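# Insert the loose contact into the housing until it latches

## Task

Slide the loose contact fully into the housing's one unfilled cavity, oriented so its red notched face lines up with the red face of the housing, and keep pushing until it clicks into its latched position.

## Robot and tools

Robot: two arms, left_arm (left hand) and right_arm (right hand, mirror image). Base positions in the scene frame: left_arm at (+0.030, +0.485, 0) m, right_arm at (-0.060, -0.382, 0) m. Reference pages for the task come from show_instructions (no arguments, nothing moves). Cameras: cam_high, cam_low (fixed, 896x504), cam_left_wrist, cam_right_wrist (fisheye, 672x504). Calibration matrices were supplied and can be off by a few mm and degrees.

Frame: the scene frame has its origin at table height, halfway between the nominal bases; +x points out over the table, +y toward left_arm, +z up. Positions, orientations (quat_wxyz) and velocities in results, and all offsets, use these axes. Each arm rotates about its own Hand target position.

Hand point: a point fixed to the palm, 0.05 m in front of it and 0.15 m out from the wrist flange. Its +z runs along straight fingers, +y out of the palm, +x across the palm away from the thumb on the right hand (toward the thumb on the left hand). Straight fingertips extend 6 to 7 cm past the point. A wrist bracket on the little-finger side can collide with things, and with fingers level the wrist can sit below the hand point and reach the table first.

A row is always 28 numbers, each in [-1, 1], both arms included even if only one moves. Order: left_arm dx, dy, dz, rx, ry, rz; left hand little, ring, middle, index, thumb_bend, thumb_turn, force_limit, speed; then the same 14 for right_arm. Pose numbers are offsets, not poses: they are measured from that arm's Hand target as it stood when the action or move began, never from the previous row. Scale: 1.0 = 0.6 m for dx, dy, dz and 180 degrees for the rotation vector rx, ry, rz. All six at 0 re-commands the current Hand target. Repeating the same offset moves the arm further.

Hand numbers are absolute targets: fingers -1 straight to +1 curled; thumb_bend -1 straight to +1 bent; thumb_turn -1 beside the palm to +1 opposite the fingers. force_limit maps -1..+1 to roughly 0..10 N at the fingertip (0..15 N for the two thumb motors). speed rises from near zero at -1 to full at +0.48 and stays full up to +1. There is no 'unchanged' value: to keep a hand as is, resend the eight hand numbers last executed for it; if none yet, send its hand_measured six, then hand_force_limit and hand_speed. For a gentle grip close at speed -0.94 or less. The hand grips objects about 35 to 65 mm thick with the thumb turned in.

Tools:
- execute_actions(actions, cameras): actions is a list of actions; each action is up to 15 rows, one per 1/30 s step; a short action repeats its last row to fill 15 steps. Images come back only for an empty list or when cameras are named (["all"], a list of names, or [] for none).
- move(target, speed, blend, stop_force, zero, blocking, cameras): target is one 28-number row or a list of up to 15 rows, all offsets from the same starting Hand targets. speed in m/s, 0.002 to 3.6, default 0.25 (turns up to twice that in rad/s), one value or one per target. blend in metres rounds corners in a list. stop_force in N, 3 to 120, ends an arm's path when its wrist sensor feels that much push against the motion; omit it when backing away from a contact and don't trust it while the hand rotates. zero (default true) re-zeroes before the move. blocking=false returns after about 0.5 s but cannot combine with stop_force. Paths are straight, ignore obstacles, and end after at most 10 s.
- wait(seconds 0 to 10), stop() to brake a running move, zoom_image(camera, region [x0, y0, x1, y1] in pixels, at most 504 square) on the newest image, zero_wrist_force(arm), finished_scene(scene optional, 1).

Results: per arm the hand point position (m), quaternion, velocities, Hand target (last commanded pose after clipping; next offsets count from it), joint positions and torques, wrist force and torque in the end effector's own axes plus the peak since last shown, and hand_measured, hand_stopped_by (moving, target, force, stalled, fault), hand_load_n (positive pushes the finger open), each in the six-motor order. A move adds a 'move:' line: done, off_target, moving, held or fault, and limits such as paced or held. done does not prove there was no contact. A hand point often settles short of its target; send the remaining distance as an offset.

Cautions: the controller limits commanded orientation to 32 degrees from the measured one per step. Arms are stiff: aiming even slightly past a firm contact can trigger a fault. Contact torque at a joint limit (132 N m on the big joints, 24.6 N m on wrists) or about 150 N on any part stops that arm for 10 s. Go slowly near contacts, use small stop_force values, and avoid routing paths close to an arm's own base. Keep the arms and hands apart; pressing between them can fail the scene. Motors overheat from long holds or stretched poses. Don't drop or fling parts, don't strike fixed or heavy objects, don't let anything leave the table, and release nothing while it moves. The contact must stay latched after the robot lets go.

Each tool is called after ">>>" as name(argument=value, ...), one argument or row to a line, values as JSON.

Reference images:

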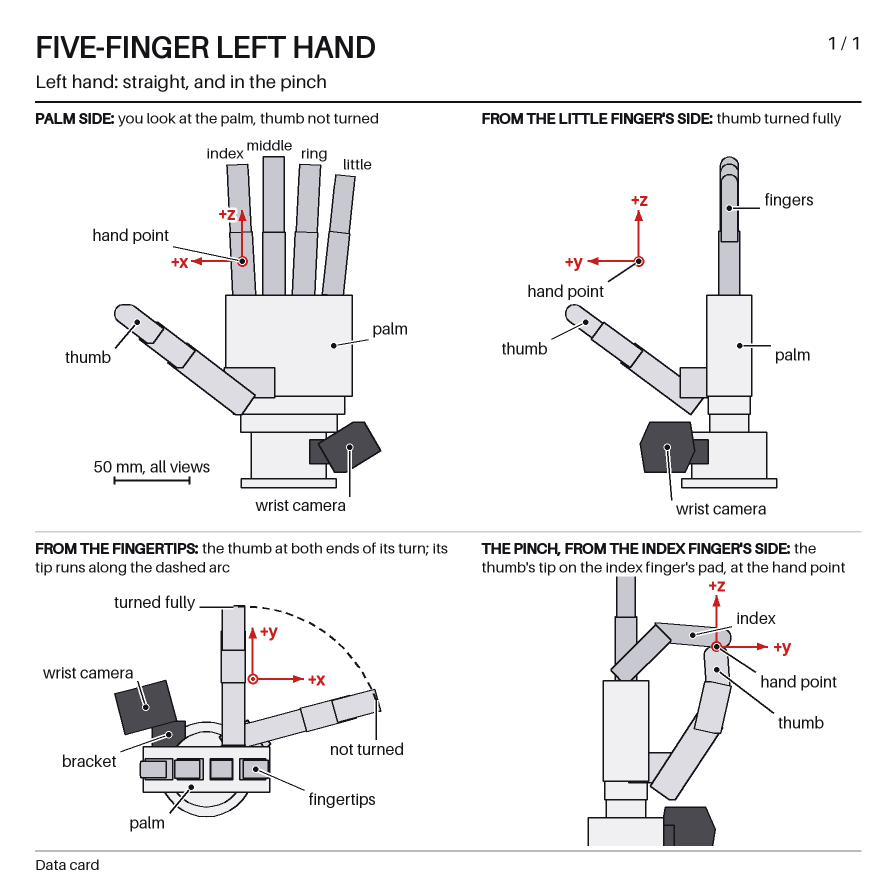

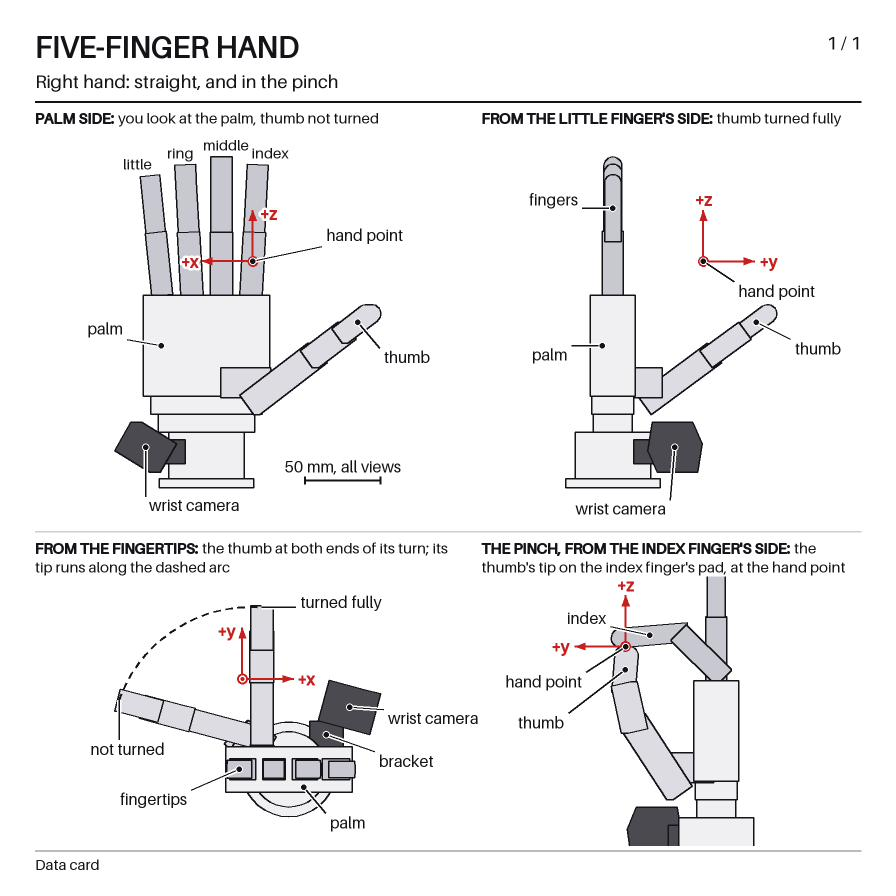

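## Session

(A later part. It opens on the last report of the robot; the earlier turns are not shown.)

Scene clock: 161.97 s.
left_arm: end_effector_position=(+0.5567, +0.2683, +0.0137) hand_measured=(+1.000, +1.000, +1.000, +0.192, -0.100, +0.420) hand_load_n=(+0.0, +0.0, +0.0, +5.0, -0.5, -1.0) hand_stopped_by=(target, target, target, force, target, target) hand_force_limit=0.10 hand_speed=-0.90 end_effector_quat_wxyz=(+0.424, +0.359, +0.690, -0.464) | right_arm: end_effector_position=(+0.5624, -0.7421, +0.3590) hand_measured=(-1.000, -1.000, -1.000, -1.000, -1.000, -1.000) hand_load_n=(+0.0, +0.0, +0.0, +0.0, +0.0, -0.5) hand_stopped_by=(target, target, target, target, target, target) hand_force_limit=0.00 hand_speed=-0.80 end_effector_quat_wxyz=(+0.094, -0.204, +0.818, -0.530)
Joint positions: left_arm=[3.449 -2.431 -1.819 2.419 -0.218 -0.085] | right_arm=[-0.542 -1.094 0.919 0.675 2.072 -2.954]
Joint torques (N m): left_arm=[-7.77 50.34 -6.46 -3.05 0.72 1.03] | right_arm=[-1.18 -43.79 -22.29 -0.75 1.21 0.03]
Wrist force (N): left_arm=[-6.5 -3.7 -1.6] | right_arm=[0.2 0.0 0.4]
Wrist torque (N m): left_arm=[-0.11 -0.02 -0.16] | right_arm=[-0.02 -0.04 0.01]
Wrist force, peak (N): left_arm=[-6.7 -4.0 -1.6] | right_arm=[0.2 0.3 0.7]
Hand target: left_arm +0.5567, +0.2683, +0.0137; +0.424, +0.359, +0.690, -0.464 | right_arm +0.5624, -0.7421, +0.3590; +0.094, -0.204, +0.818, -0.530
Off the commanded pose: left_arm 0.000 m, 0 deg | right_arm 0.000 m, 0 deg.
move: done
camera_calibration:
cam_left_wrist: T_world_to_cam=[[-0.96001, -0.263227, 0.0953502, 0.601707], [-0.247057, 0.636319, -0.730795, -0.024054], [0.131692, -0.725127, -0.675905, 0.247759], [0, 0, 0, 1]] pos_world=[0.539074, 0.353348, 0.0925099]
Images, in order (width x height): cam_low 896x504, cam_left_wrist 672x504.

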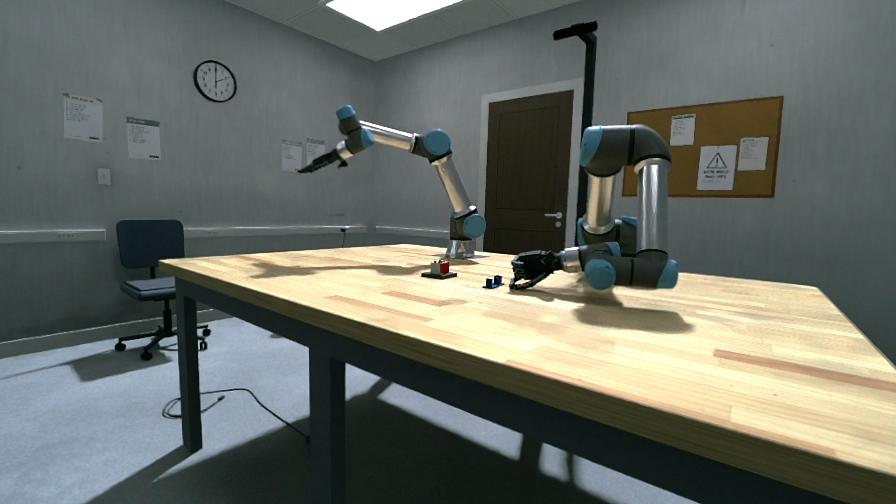

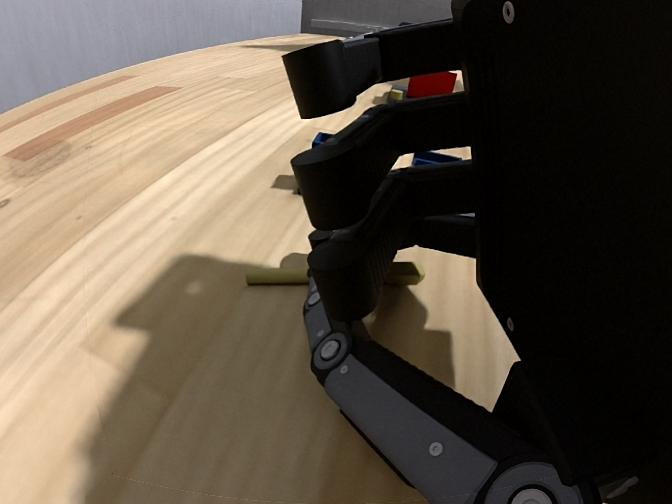

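>>> move(
  target=[0, 0, 0.02, 0,0,0, 1, 1, 1, 0.7, -0.1, 0.42, 0.1, -0.9, 0,0,0,0,0,0, -1,-1,-1,-1,-1,-1, 0, -0.8],
  speed=0.01,
  cameras=["cam_left_wrist","cam_low"],
)

>>> zoom_image(
  camera="cam_low",
  region=[490, 255, 530, 300],
)

>>> zoom_image(
  camera="cam_left_wrist",
  region=[200, 160, 440, 380],
)

Scene clock: 164.87 s.
left_arm: end_effector_position=(+0.5567, +0.2683, +0.0256) hand_measured=(+1.000, +1.000, +1.000, +0.192, -0.100, +0.420) hand_load_n=(+0.0, +0.0, +0.0, +0.0, +0.0, +0.0) hand_stopped_by=(target, target, target, force, target, target) hand_force_limit=0.10 hand_speed=-0.90 end_effector_quat_wxyz=(+0.424, +0.359, +0.690, -0.464) | right_arm: end_effector_position=(+0.5624, -0.7421, +0.3590) hand_measured=(-1.000, -1.000, -1.000, -1.000, -1.000, -1.000) hand_load_n=(+0.0, +0.0, +0.0, +0.0, +0.0, +0.0) hand_stopped_by=(target, target, target, target, target, target) hand_force_limit=0.00 hand_speed=-0.80 end_effector_quat_wxyz=(+0.094, -0.204, +0.818, -0.530)
Joint positions: left_arm=[3.449 -2.405 -1.824 2.399 -0.218 -0.085] | right_arm=[-0.542 -1.094 0.919 0.675 2.072 -2.954]
Joint torques (N m): left_arm=[-8.56 53.94 -5.24 -4.02 2.97 -1.06] | right_arm=[-0.91 -44.09 -22.1 -0.73 1.12 -0.04]
Wrist force (N): left_arm=[-0.1 -0.2 -0.2] | right_arm=[-0.1 0.2 0.1]
Wrist torque (N m): left_arm=[-0.05 -0.05 -0.17] | right_arm=[0.02 0.01 0.00]
Wrist force, peak (N): left_arm=[-6.8 -3.9 -1.8] | right_arm=[0.4 0.5 0.4]
Hand target: left_arm +0.5567, +0.2683, +0.0257; +0.424, +0.359, +0.690, -0.464 | right_arm +0.5624, -0.7421, +0.3590; +0.094, -0.204, +0.818, -0.530
Off the commanded pose: left_arm 0.000 m, 0 deg | right_arm 0.000 m, 0 deg.
move: done
camera_calibration:
cam_left_wrist: T_world_to_cam=[[-0.959999, -0.263218, 0.0954849, 0.600549], [-0.247152, 0.63631, -0.73077, -0.0153061], [0.131594, -0.725138, -0.675912, 0.255859], [0, 0, 0, 1]] pos_world=[0.539074, 0.353348, 0.10441]
Images, in order (width x height): cam_low 896x504, cam_left_wrist 672x504.

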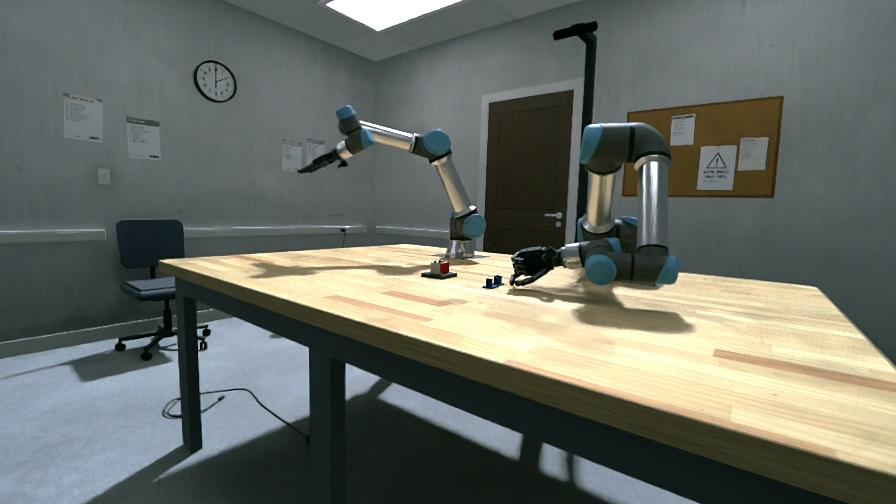

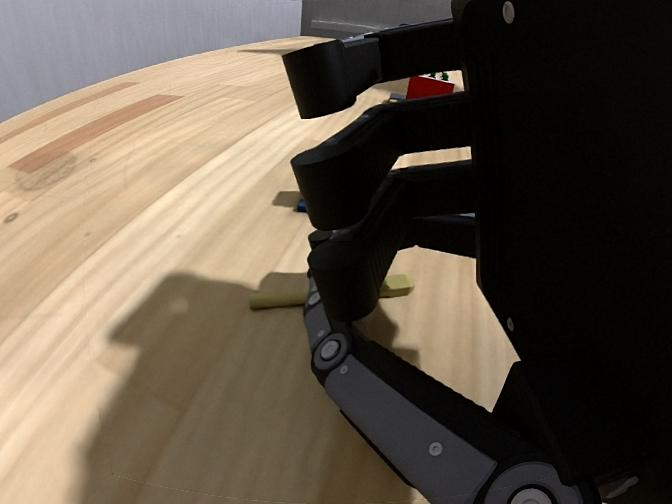

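Scaled by 11.200 from the camera's 896x504 image, which has a finer 1280x720 frame.

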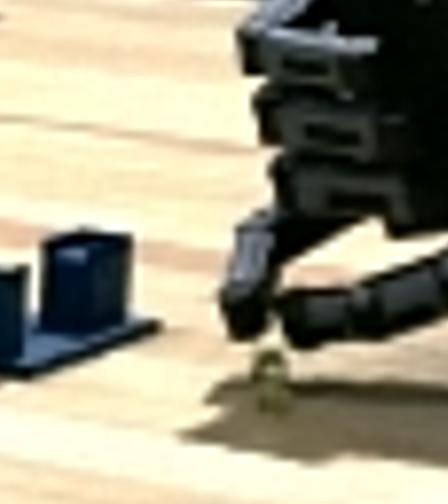

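Scaled by 2.100 from the camera's 672x504 image, which has a finer 960x720 frame.

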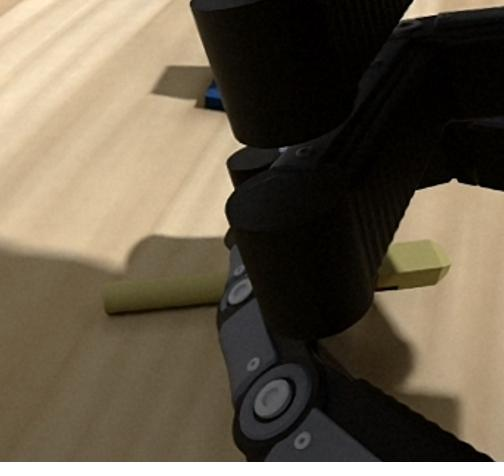

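>>> move(
  target=[
    [0, 0, 0.1, 0,0,0, 1, 1, 1, 0.0, -0.1, 0.7, 0.1, -0.3, 0,0,0,0,0,0, -1,-1,-1,-1,-1,-1, 0, -0.8],
    [-0.0328, 0.0007, 0.05, -0.1228,0.3607,0.1493, 1, 1, 1, 0.0, -0.1, 0.7, 0.1, -0.3, 0,0,0,0,0,0, -1,-1,-1,-1,-1,-1, 0, -0.8],
  ],
  speed=0.3,
  blend=[0.02, 0],
  cameras=["cam_left_wrist","cam_low"],
)

>>> zoom_image(
  camera="cam_low",
  region=[480, 240, 540, 300],
)

>>> zoom_image(
  camera="cam_left_wrist",
  region=[160, 150, 380, 370],
)

Scene clock: 173.23 s.
left_arm: end_effector_position=(+0.5370, +0.2687, +0.0557) hand_measured=(+1.000, +1.000, +1.000, +0.000, -0.100, +0.700) hand_load_n=(+0.0, +0.0, +0.0, +0.0, +0.0, +0.0) hand_stopped_by=(target, target, target, target, target, target) hand_force_limit=0.10 hand_speed=-0.30 end_effector_quat_wxyz=(+0.141, -0.185, +0.771, -0.593) | right_arm: end_effector_position=(+0.5624, -0.7421, +0.3590) hand_measured=(-1.000, -1.000, -1.000, -1.000, -1.000, -1.000) hand_load_n=(+0.0, +0.0, +0.0, +0.0, +0.0, +0.0) hand_stopped_by=(target, target, target, target, target, target) hand_force_limit=0.00 hand_speed=-0.80 end_effector_quat_wxyz=(+0.094, -0.204, +0.818, -0.530)
Joint positions: left_arm=[3.444 -2.151 -1.82 2.929 -0.303 -2.121] | right_arm=[-0.542 -1.094 0.919 0.675 2.072 -2.954]
Joint torques (N m): left_arm=[-10.07 50.36 -0.29 -0.44 -0.12 -2.84] | right_arm=[-1.22 -43.85 -22.42 -0.8 1.08 -0.01]
Wrist force (N): left_arm=[0.0 0.0 0.5] | right_arm=[0.2 0.1 0.2]
Wrist torque (N m): left_arm=[-0.02 0.03 0.00] | right_arm=[0.00 -0.04 0.01]
Wrist force, peak (N): left_arm=[-1.3 -0.4 -0.7] | right_arm=[0.3 0.3 0.7]
Hand target: left_arm +0.5370, +0.2687, +0.0557; +0.141, -0.185, +0.771, -0.593 | right_arm +0.5624, -0.7421, +0.3590; +0.094, -0.204, +0.818, -0.530
Off the commanded pose: left_arm 0.000 m, 0 deg | right_arm 0.000 m, 0 deg.
move: done
camera_calibration:
cam_left_wrist: T_world_to_cam=[[-0.116809, -0.325151, 0.93842, 0.0958176], [-0.989801, 0.115691, -0.0831188, 0.504176], [-0.0815405, -0.938559, -0.335349, 0.431965], [0, 0, 0, 1]] pos_world=[0.545449, 0.378251, 0.0968483]
Images, in order (width x height): cam_low 896x504, cam_left_wrist 672x504.

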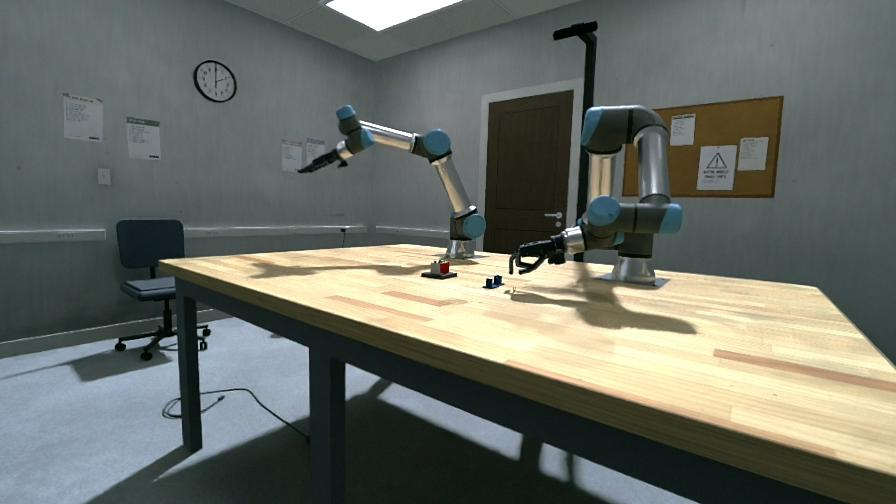

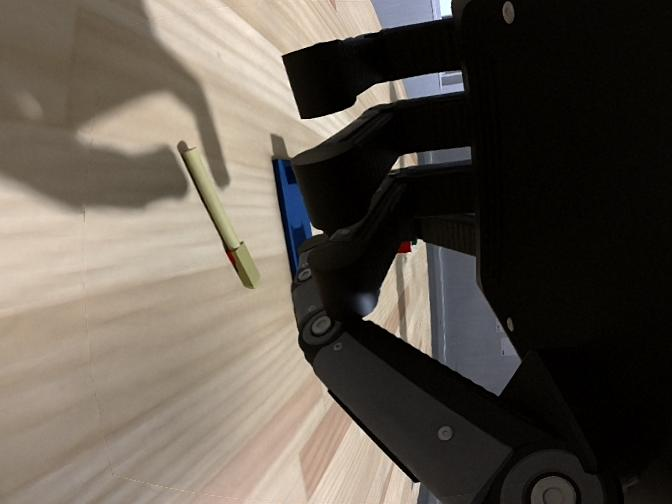

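Scaled by 8.400 from the camera's 896x504 image, which has a finer 1280x720 frame.

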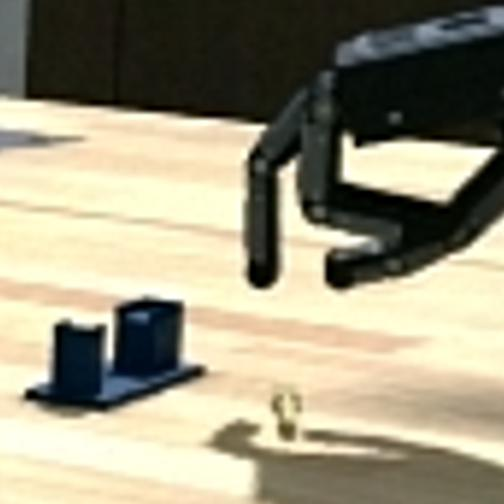

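Scaled by 2.291 from the camera's 672x504 image, which has a finer 960x720 frame.

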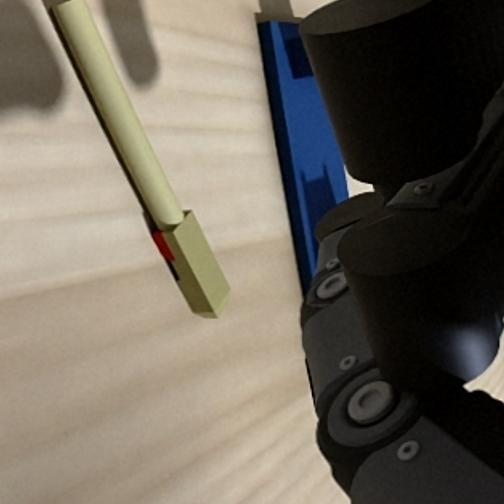

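>>> move(
  target=[0.0042, -0.0082, -0.0645, 0,0,0, 1, 1, 1, 0.0, -0.14, 0.7, 0.1, -0.3, 0,0,0,0,0,0, -1,-1,-1,-1,-1,-1, 0, -0.8],
  speed=0.08,
  cameras=["cam_left_wrist","cam_low"],
)

>>> zoom_image(
  camera="cam_low",
  region=[490, 255, 530, 300],
)

>>> zoom_image(
  camera="cam_left_wrist",
  region=[200, 150, 380, 330],
)

Scene clock: 175.33 s.
left_arm: end_effector_position=(+0.5395, +0.2638, +0.0171) hand_measured=(+1.000, +1.000, +1.000, +0.000, -0.140, +0.700) hand_load_n=(+0.0, +0.0, +0.0, +0.0, +0.0, +0.0) hand_stopped_by=(target, target, target, target, target, target) hand_force_limit=0.10 hand_speed=-0.30 end_effector_quat_wxyz=(+0.141, -0.185, +0.771, -0.593) | right_arm: end_effector_position=(+0.5624, -0.7421, +0.3590) hand_measured=(-1.000, -1.000, -1.000, -1.000, -1.000, -1.000) hand_load_n=(+0.0, +0.0, +0.0, +0.0, +0.0, -0.5) hand_stopped_by=(target, target, target, target, target, target) hand_force_limit=0.00 hand_speed=-0.80 end_effector_quat_wxyz=(+0.094, -0.204, +0.818, -0.530)
Joint positions: left_arm=[3.431 -2.218 -1.829 3.041 -0.31 -2.159] | right_arm=[-0.542 -1.094 0.919 0.675 2.072 -2.954]
Joint torques (N m): left_arm=[-9.8 24.77 -0.99 -0.2 -0.48 -2.79] | right_arm=[-0.87 -44.23 -22.63 -0.87 1.16 -0.05]
Wrist force (N): left_arm=[-0.2 -0.2 0.8] | right_arm=[0.0 0.1 0.4]
Wrist torque (N m): left_arm=[-0.09 0.06 -0.02] | right_arm=[-0.02 -0.01 0.01]
Wrist force, peak (N): left_arm=[-0.2 -1.0 0.3] | right_arm=[0.2 0.3 0.7]
Hand target: left_arm +0.5395, +0.2638, +0.0170; +0.141, -0.185, +0.771, -0.593 | right_arm +0.5624, -0.7421, +0.3590; +0.094, -0.204, +0.818, -0.530
Off the commanded pose: left_arm 0.000 m, 0 deg | right_arm 0.000 m, 0 deg.
move: done
camera_calibration:
cam_left_wrist: T_world_to_cam=[[-0.116746, -0.325181, 0.938418, 0.130777], [-0.989825, 0.115482, -0.0831245, 0.504103], [-0.0813403, -0.938574, -0.335354, 0.414394], [0, 0, 0, 1]] pos_world=[0.547949, 0.373251, 0.0581483]
Images, in order (width x height): cam_low 896x504, cam_left_wrist 672x504.

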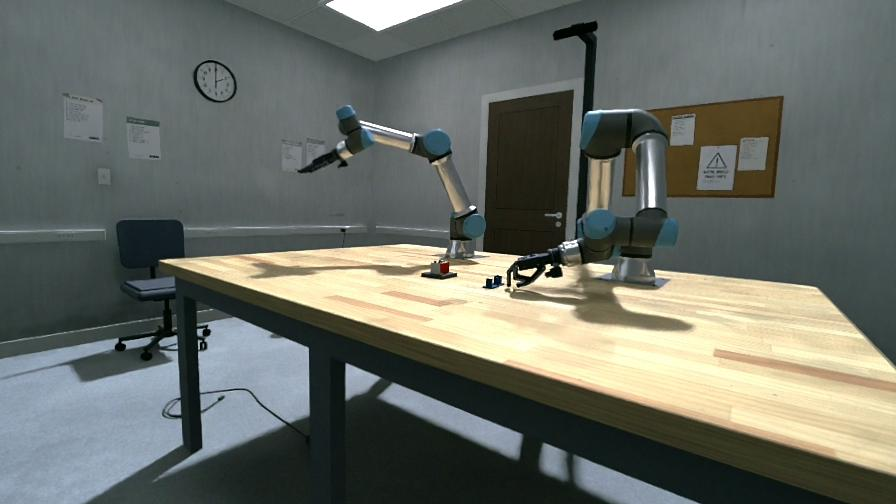

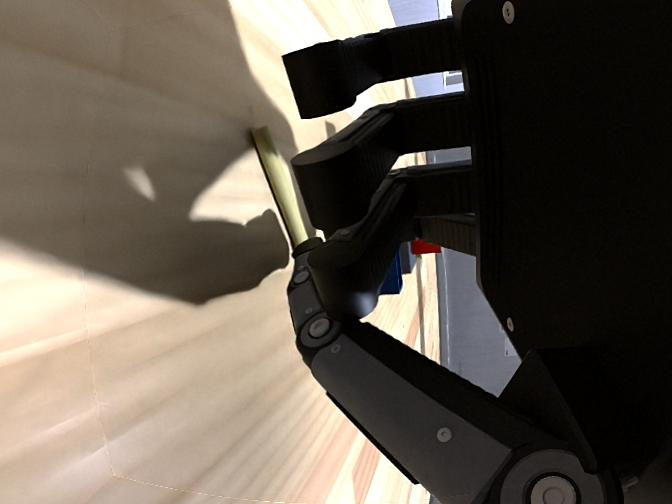

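Scaled by 11.200 from the camera's 896x504 image, which has a finer 1280x720 frame.

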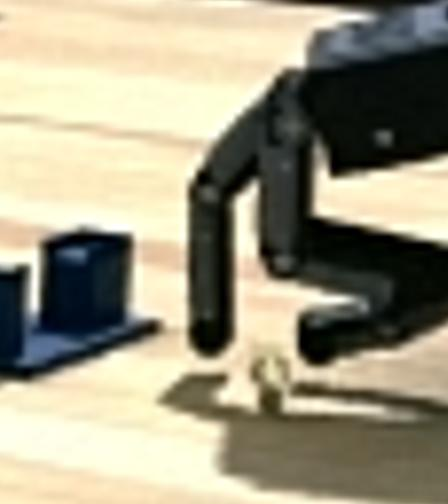

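Scaled by 2.800 from the camera's 672x504 image, which has a finer 960x720 frame.

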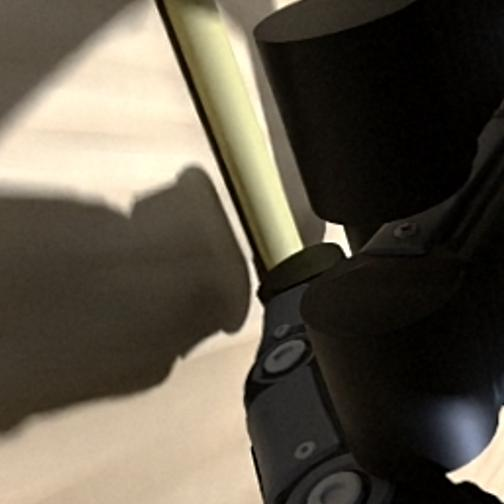

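>>> move(
  target=[0, 0, -0.0167, 0,0,0, 1, 1, 1, 0.0, -0.14, 0.7, 0.1, -0.3, 0,0,0,0,0,0, -1,-1,-1,-1,-1,-1, 0, -0.8],
  speed=0.006,
  stop_force=3,
  cameras=["cam_low"],
)

>>> zoom_image(
  camera="cam_low",
  region=[490, 255, 530, 300],
)

Scene clock: 177.83 s.
left_arm: end_effector_position=(+0.5395, +0.2638, +0.0111) hand_measured=(+1.000, +1.000, +1.000, +0.000, -0.140, +0.700) hand_load_n=(+0.0, +0.0, +0.0, +0.0, -0.5, +0.0) hand_stopped_by=(target, target, target, target, target, target) hand_force_limit=0.10 hand_speed=-0.30 end_effector_quat_wxyz=(+0.141, -0.185, +0.771, -0.593) | right_arm: end_effector_position=(+0.5624, -0.7421, +0.3590) hand_measured=(-1.000, -1.000, -1.000, -1.000, -1.000, -1.000) hand_load_n=(+0.0, +0.0, +0.0, +0.0, +0.0, +0.0) hand_stopped_by=(target, target, target, target, target, target) hand_force_limit=0.00 hand_speed=-0.80 end_effector_quat_wxyz=(+0.094, -0.204, +0.818, -0.530)
Joint positions: left_arm=[3.431 -2.229 -1.83 3.053 -0.31 -2.159] | right_arm=[-0.542 -1.094 0.919 0.675 2.072 -2.954]
Joint torques (N m): left_arm=[-9.32 51.89 3.93 -3.25 -0.26 -0.04] | right_arm=[-1.28 -43.99 -22.27 -0.8 1.26 -0.06]
Wrist force (N): left_arm=[-0.4 -3.1 -0.7] | right_arm=[0.2 0.1 0.6]
Wrist torque (N m): left_arm=[-0.06 0.04 0.01] | right_arm=[-0.02 -0.04 0.01]
Wrist force, peak (N): left_arm=[-0.4 -9.2 -2.8] | right_arm=[0.4 0.3 0.5]
Hand target: left_arm +0.5395, +0.2638, +0.0111; +0.141, -0.185, +0.771, -0.593 (not the last commanded pose) | right_arm +0.5624, -0.7421, +0.3590; +0.094, -0.204, +0.818, -0.530
Off the commanded pose: left_arm 0.004 m, 0 deg | right_arm 0.000 m, 0 deg.
move: contact (left_arm)
Images, in order (width x height): cam_low 896x504.

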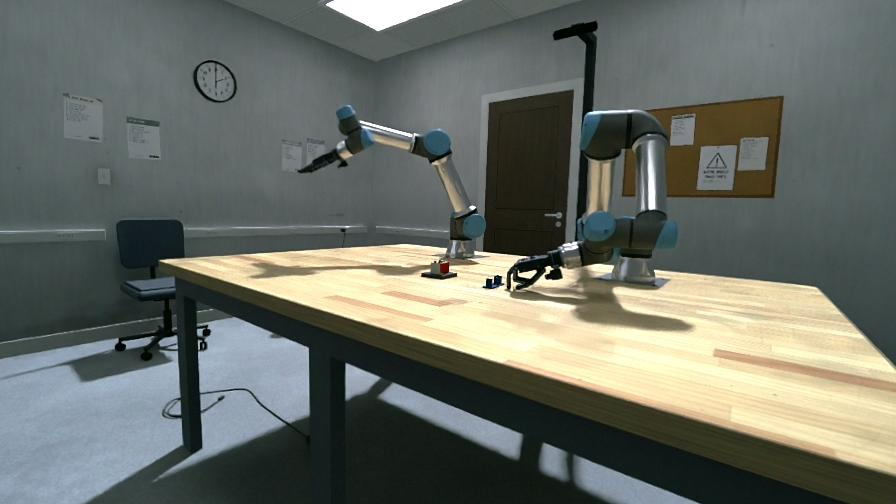

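Scaled by 11.200 from the camera's 896x504 image, which has a finer 1280x720 frame.

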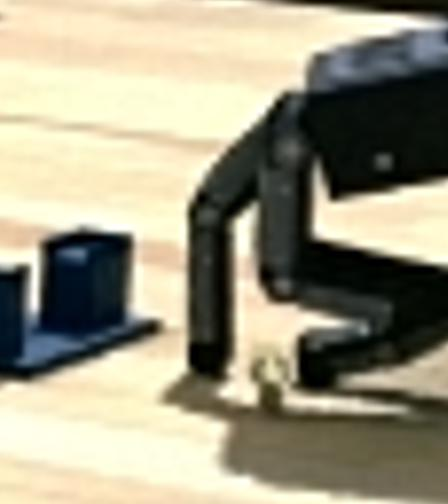

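>>> move(
  target=[0, 0, 0.0003, 0,0,0, 1, 1, 1, 0.6, -0.14, 0.7, 0.1, -0.92, 0,0,0,0,0,0, -1,-1,-1,-1,-1,-1, 0, -0.8],
  speed=0.01,
  cameras=["cam_left_wrist","cam_low"],
)

>>> zoom_image(
  camera="cam_low",
  region=[490, 255, 530, 300],
)

>>> zoom_image(
  camera="cam_left_wrist",
  region=[200, 150, 380, 330],
)

Scene clock: 178.87 s.
left_arm: end_effector_position=(+0.5395, +0.2638, +0.0113) hand_measured=(+1.000, +1.000, +1.000, +0.020, -0.140, +0.700) hand_load_n=(+0.0, +0.0, +0.0, +3.0, +0.0, +0.0) hand_stopped_by=(target, target, target, force, target, target) hand_force_limit=0.10 hand_speed=-0.92 end_effector_quat_wxyz=(+0.141, -0.185, +0.771, -0.593) | right_arm: end_effector_position=(+0.5624, -0.7421, +0.3590) hand_measured=(-1.000, -1.000, -1.000, -1.000, -1.000, -1.000) hand_load_n=(+0.0, +0.0, +0.0, +0.0, +0.0, -0.5) hand_stopped_by=(target, target, target, target, target, target) hand_force_limit=0.00 hand_speed=-0.80 end_effector_quat_wxyz=(+0.094, -0.204, +0.818, -0.530)
Joint positions: left_arm=[3.431 -2.229 -1.83 3.053 -0.31 -2.159] | right_arm=[-0.542 -1.094 0.919 0.675 2.072 -2.954]
Joint torques (N m): left_arm=[-7.5 51.58 13.43 -3.46 -0.33 -0.49] | right_arm=[-1.08 -43.56 -22.22 -0.93 1.29 0.07]
Wrist force (N): left_arm=[-0.2 -3.7 1.4] | right_arm=[0.1 0.2 0.2]
Wrist torque (N m): left_arm=[-0.06 0.04 0.02] | right_arm=[0.02 -0.01 0.00]
Wrist force, peak (N): left_arm=[-0.1 -8.1 2.1] | right_arm=[0.1 0.2 0.8]
Hand target: left_arm +0.5395, +0.2638, +0.0113; +0.141, -0.185, +0.771, -0.593 | right_arm +0.5624, -0.7421, +0.3590; +0.094, -0.204, +0.818, -0.530
Off the commanded pose: left_arm 0.000 m, 0 deg | right_arm 0.000 m, 0 deg.
move: done
camera_calibration:
cam_left_wrist: T_world_to_cam=[[-0.116739, -0.325093, 0.938449, 0.136183], [-0.989826, 0.115475, -0.083128, 0.503624], [-0.0813427, -0.938605, -0.335266, 0.412457], [0, 0, 0, 1]] pos_world=[0.547949, 0.373251, 0.0523479]
Images, in order (width x height): cam_low 896x504, cam_left_wrist 672x504.

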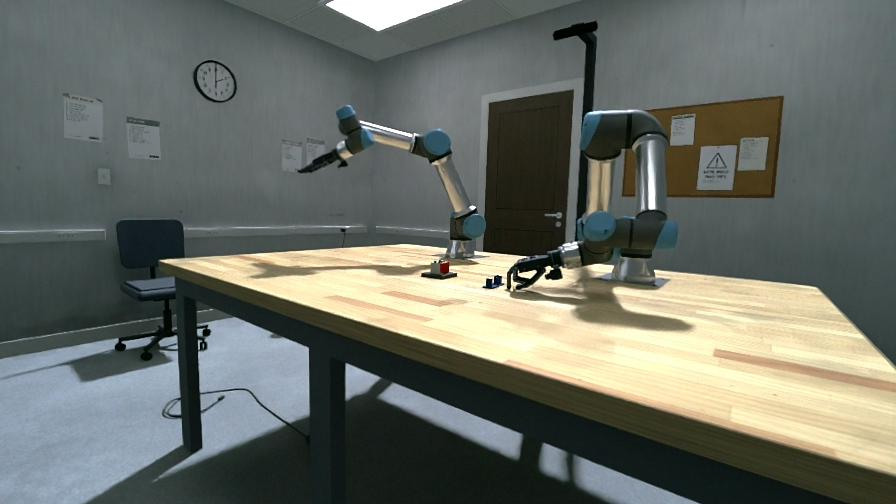

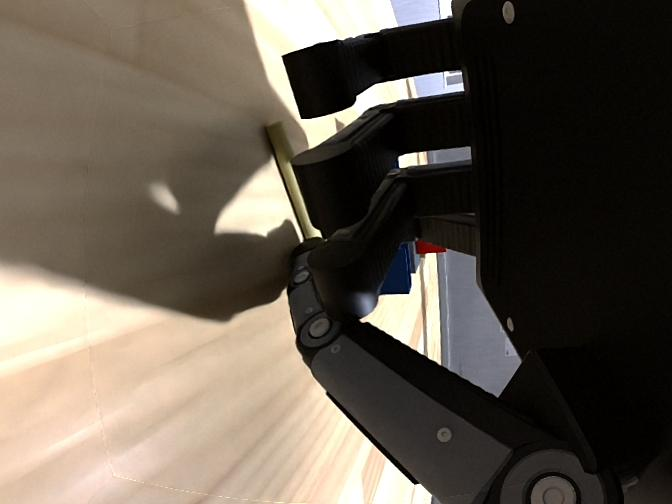

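Scaled by 11.200 from the camera's 896x504 image, which has a finer 1280x720 frame.

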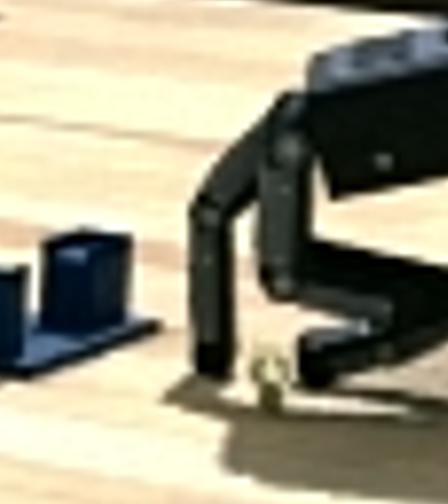

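Scaled by 2.800 from the camera's 672x504 image, which has a finer 960x720 frame.

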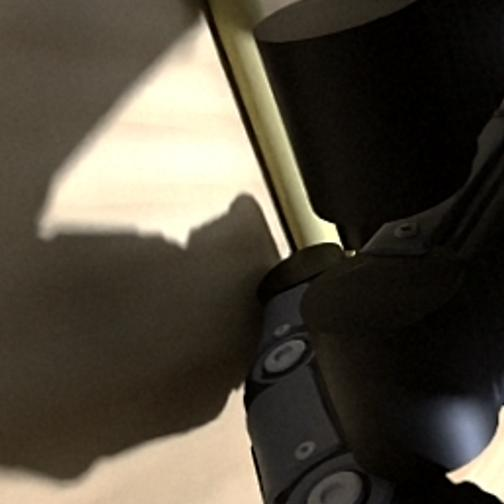

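>>> move(
  target=[0, 0, 0.0013, 0,0,0, 1, 1, 1, 0.59, -0.14, 0.7, 0.1, -0.92, 0,0,0,0,0,0, -1,-1,-1,-1,-1,-1, 0, -0.8],
  speed=0.01,
  cameras=["cam_left_wrist","cam_low"],
)

>>> zoom_image(
  camera="cam_low",
  region=[490, 255, 530, 300],
)

>>> zoom_image(
  camera="cam_left_wrist",
  region=[200, 150, 380, 330],
)

Scene clock: 179.80 s.
left_arm: end_effector_position=(+0.5395, +0.2638, +0.0120) hand_measured=(+1.000, +1.000, +1.000, +0.064, -0.140, +0.700) hand_load_n=(+0.0, +0.0, +0.0, +0.0, +0.0, +0.0) hand_stopped_by=(target, target, target, force, target, target) hand_force_limit=0.10 hand_speed=-0.92 end_effector_quat_wxyz=(+0.141, -0.185, +0.771, -0.593) | right_arm: end_effector_position=(+0.5624, -0.7421, +0.3590) hand_measured=(-1.000, -1.000, -1.000, -1.000, -1.000, -1.000) hand_load_n=(+0.0, +0.0, +0.0, +0.0, +0.0, -0.5) hand_stopped_by=(target, target, target, target, target, target) hand_force_limit=0.00 hand_speed=-0.80 end_effector_quat_wxyz=(+0.094, -0.204, +0.818, -0.530)
Joint positions: left_arm=[3.431 -2.228 -1.83 3.051 -0.31 -2.159] | right_arm=[-0.542 -1.094 0.919 0.675 2.072 -2.954]
Joint torques (N m): left_arm=[-4.83 53.04 24.27 -3.67 -0.41 -0.99] | right_arm=[-0.35 -43.96 -21.69 -0.88 1.16 0]
Wrist force (N): left_arm=[0.1 -0.3 0.3] | right_arm=[0.2 0.2 0.5]
Wrist torque (N m): left_arm=[-0.06 0.00 0.00] | right_arm=[0.00 -0.04 0.02]
Wrist force, peak (N): left_arm=[0.0 -8.0 2.5] | right_arm=[0.4 0.3 0.6]
Hand target: left_arm +0.5395, +0.2638, +0.0121; +0.141, -0.185, +0.771, -0.593 | right_arm +0.5624, -0.7421, +0.3590; +0.094, -0.204, +0.818, -0.530
Off the commanded pose: left_arm 0.000 m, 0 deg | right_arm 0.000 m, 0 deg.
move: done
camera_calibration:
cam_left_wrist: T_world_to_cam=[[-0.116739, -0.325093, 0.938449, 0.135432], [-0.989826, 0.115475, -0.083128, 0.503691], [-0.0813427, -0.938605, -0.335266, 0.412726], [0, 0, 0, 1]] pos_world=[0.547949, 0.373251, 0.0531479]
Images, in order (width x height): cam_low 896x504, cam_left_wrist 672x504.

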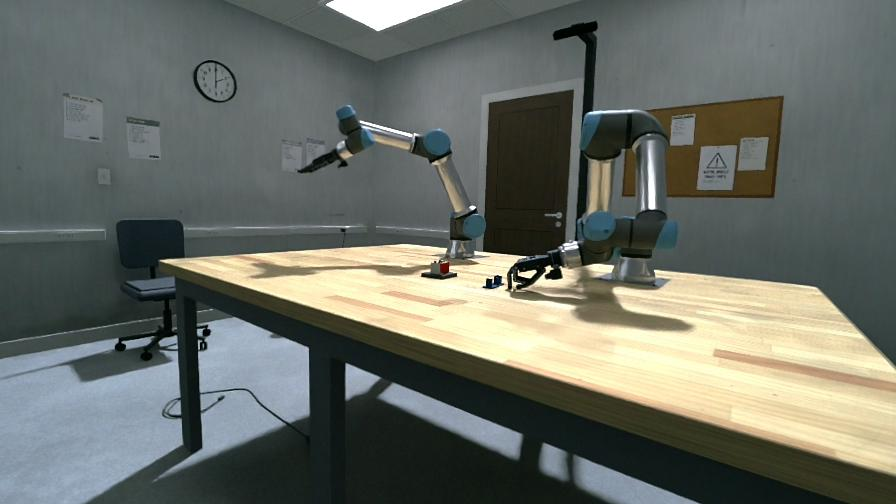

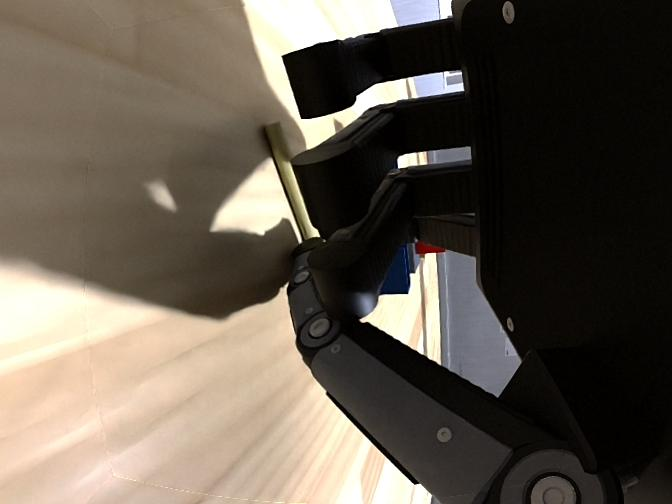

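Scaled by 11.200 from the camera's 896x504 image, which has a finer 1280x720 frame.

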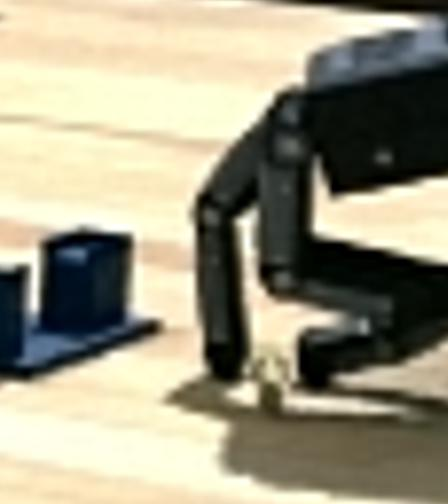

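Scaled by 2.800 from the camera's 672x504 image, which has a finer 960x720 frame.

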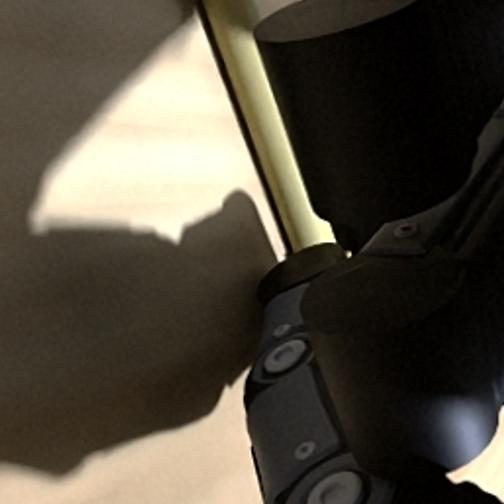

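>>> move(
  target=[0, 0, 0.0, 0,0,0, 1, 1, 1, 0.58, -0.14, 0.7, 0.1, -0.92, 0,0,0,0,0,0, -1,-1,-1,-1,-1,-1, 0, -0.8],
  speed=0.01,
  cameras=["cam_left_wrist","cam_low"],
)

>>> zoom_image(
  camera="cam_low",
  region=[490, 255, 530, 300],
)

>>> zoom_image(
  camera="cam_left_wrist",
  region=[200, 150, 380, 330],
)

Scene clock: 180.70 s.
left_arm: end_effector_position=(+0.5395, +0.2638, +0.0121) hand_measured=(+1.000, +1.000, +1.000, +0.150, -0.140, +0.700) hand_load_n=(+0.0, +0.0, +0.0, +7.0, +2.5, -1.0) hand_stopped_by=(target, target, target, force, target, target) hand_force_limit=0.10 hand_speed=-0.92 end_effector_quat_wxyz=(+0.141, -0.185, +0.771, -0.593) | right_arm: end_effector_position=(+0.5624, -0.7421, +0.3590) hand_measured=(-1.000, -1.000, -1.000, -1.000, -1.000, -1.000) hand_load_n=(+0.0, +0.0, +0.0, +0.0, +0.0, +0.0) hand_stopped_by=(target, target, target, target, target, target) hand_force_limit=0.00 hand_speed=-0.80 end_effector_quat_wxyz=(+0.094, -0.204, +0.818, -0.530)
Joint positions: left_arm=[3.431 -2.228 -1.83 3.051 -0.31 -2.159] | right_arm=[-0.542 -1.094 0.919 0.675 2.072 -2.954]
Joint torques (N m): left_arm=[-1.45 51.21 23.44 -3.17 -0.34 -1.19] | right_arm=[-1.16 -44.18 -21.8 -0.88 1.23 0.01]
Wrist force (N): left_arm=[0.0 -2.8 0.4] | right_arm=[0.0 0.0 0.3]
Wrist torque (N m): left_arm=[-0.13 0.05 -0.01] | right_arm=[0.00 -0.02 0.00]
Wrist force, peak (N): left_arm=[0.2 -3.0 0.3] | right_arm=[0.3 0.2 0.6]
Hand target: left_arm +0.5395, +0.2638, +0.0121; +0.141, -0.185, +0.771, -0.593 | right_arm +0.5624, -0.7421, +0.3590; +0.094, -0.204, +0.818, -0.530
Off the commanded pose: left_arm 0.000 m, 0 deg | right_arm 0.000 m, 0 deg.
move: done
camera_calibration:
cam_left_wrist: T_world_to_cam=[[-0.116739, -0.325093, 0.938449, 0.135432], [-0.989826, 0.115475, -0.083128, 0.503691], [-0.0813427, -0.938605, -0.335266, 0.412726], [0, 0, 0, 1]] pos_world=[0.547949, 0.373251, 0.0531479]
Images, in order (width x height): cam_low 896x504, cam_left_wrist 672x504.

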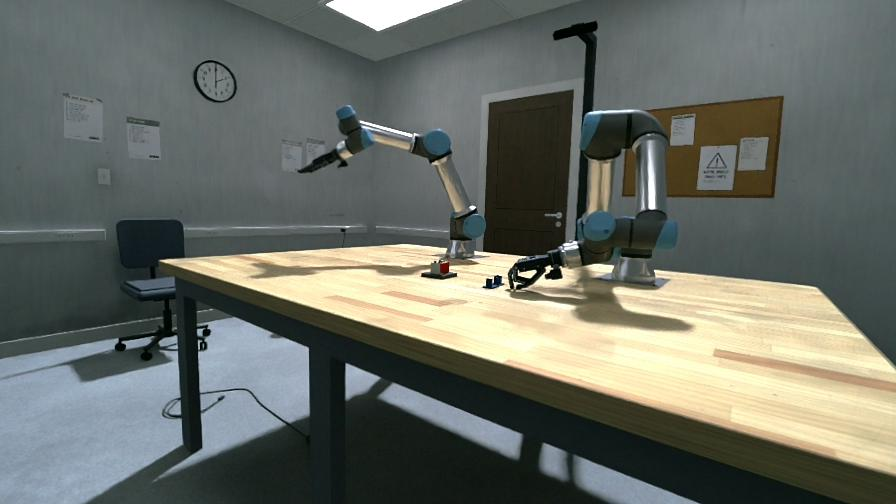

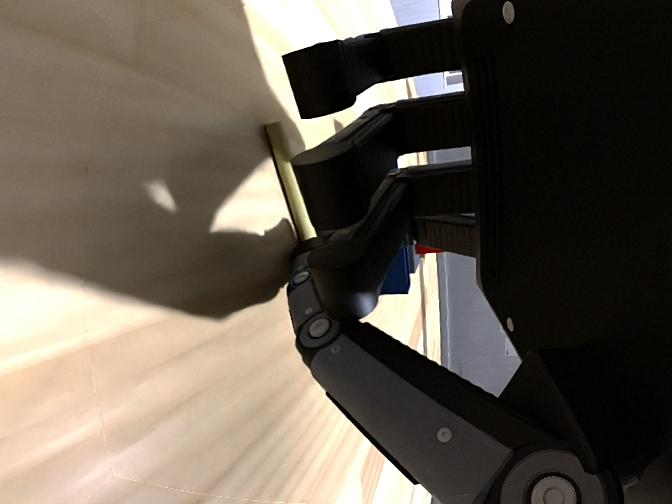

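Scaled by 11.200 from the camera's 896x504 image, which has a finer 1280x720 frame.

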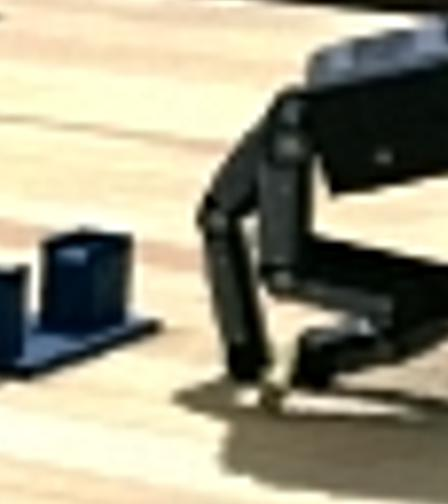

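Scaled by 2.800 from the camera's 672x504 image, which has a finer 960x720 frame.

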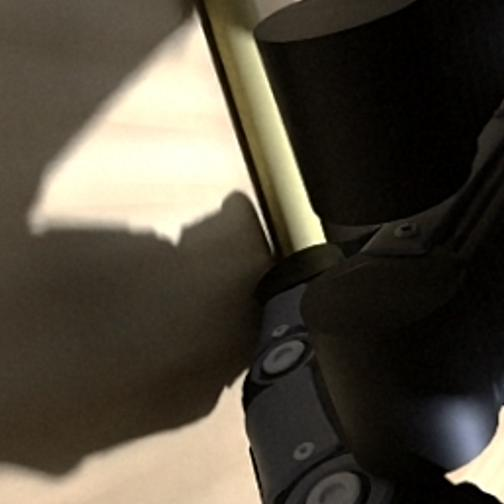

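>>> move(
  target=[0, 0, 0.02, 0,0,0, 1, 1, 1, 0.58, -0.14, 0.7, 0.1, -0.92, 0,0,0,0,0,0, -1,-1,-1,-1,-1,-1, 0, -0.8],
  speed=0.01,
  cameras=["cam_left_wrist","cam_low"],
)

>>> zoom_image(
  camera="cam_low",
  region=[490, 255, 530, 300],
)

>>> zoom_image(
  camera="cam_left_wrist",
  region=[200, 150, 380, 330],
)

Scene clock: 182.50 s.
left_arm: end_effector_position=(+0.5395, +0.2638, +0.0240) hand_measured=(+1.000, +1.000, +1.000, +0.152, -0.140, +0.700) hand_load_n=(+0.0, +0.0, +0.0, +0.0, +0.0, +0.0) hand_stopped_by=(target, target, target, force, target, target) hand_force_limit=0.10 hand_speed=-0.92 end_effector_quat_wxyz=(+0.141, -0.185, +0.771, -0.593) | right_arm: end_effector_position=(+0.5624, -0.7421, +0.3590) hand_measured=(-1.000, -1.000, -1.000, -1.000, -1.000, -1.000) hand_load_n=(+0.0, +0.0, +0.0, +0.0, +0.0, +0.0) hand_stopped_by=(target, target, target, target, target, target) hand_force_limit=0.00 hand_speed=-0.80 end_effector_quat_wxyz=(+0.094, -0.204, +0.818, -0.530)
Joint positions: left_arm=[3.431 -2.205 -1.827 3.026 -0.31 -2.16] | right_arm=[-0.542 -1.094 0.919 0.675 2.072 -2.954]
Joint torques (N m): left_arm=[2.72 50.51 24.21 -3.4 -0.42 -1.63] | right_arm=[-0.74 -44.36 -22.38 -0.89 1.23 0.07]
Wrist force (N): left_arm=[-0.1 -0.1 0.6] | right_arm=[-0.1 0.2 0.6]
Wrist torque (N m): left_arm=[-0.04 0.04 -0.01] | right_arm=[0.00 -0.01 -0.01]
Wrist force, peak (N): left_arm=[0.0 -2.8 0.0] | right_arm=[0.1 0.2 0.7]
Hand target: left_arm +0.5395, +0.2638, +0.0241; +0.141, -0.185, +0.771, -0.593 | right_arm +0.5624, -0.7421, +0.3590; +0.094, -0.204, +0.818, -0.530
Off the commanded pose: left_arm 0.000 m, 0 deg | right_arm 0.000 m, 0 deg.
move: done
camera_calibration:
cam_left_wrist: T_world_to_cam=[[-0.116739, -0.325093, 0.938449, 0.124264], [-0.989826, 0.115475, -0.083128, 0.50468], [-0.0813427, -0.938605, -0.335266, 0.416715], [0, 0, 0, 1]] pos_world=[0.547949, 0.373251, 0.0650479]
Images, in order (width x height): cam_low 896x504, cam_left_wrist 672x504.

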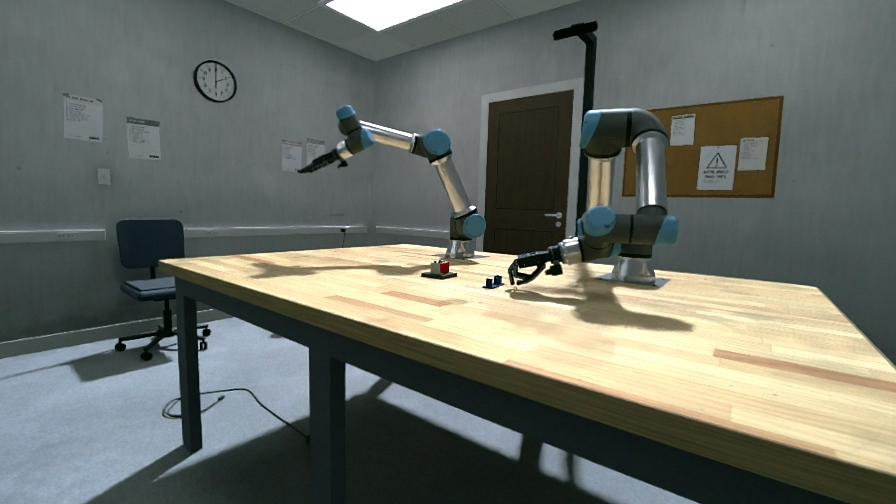

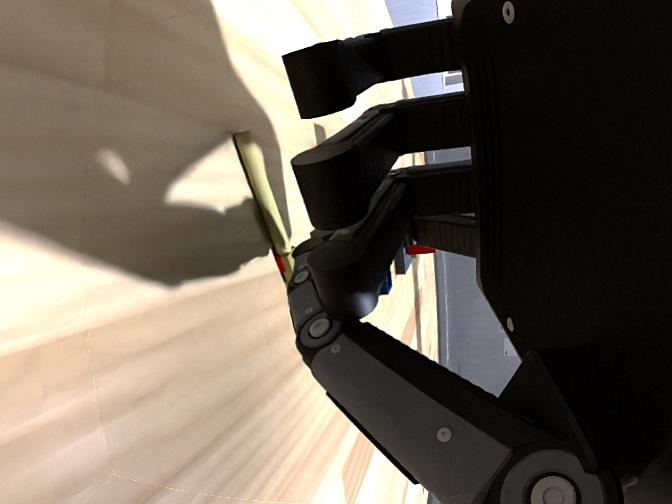

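Scaled by 11.200 from the camera's 896x504 image, which has a finer 1280x720 frame.

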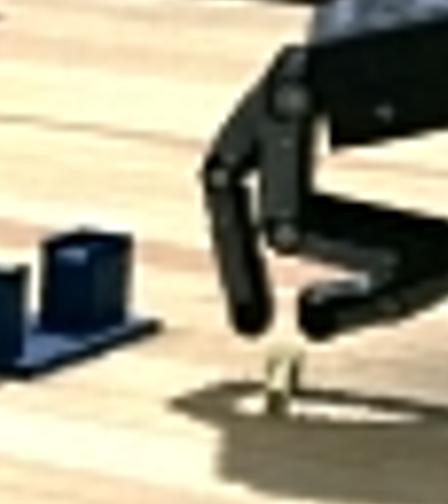

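Scaled by 2.800 from the camera's 672x504 image, which has a finer 960x720 frame.

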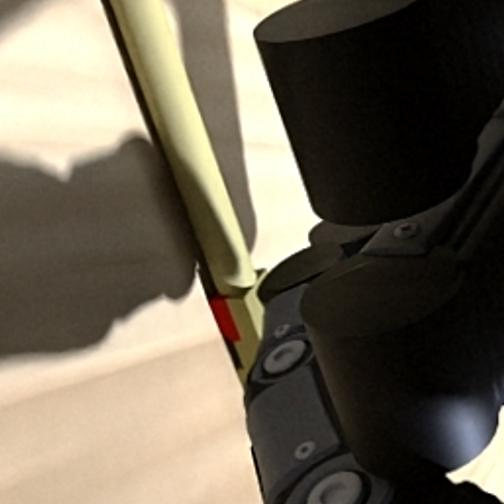

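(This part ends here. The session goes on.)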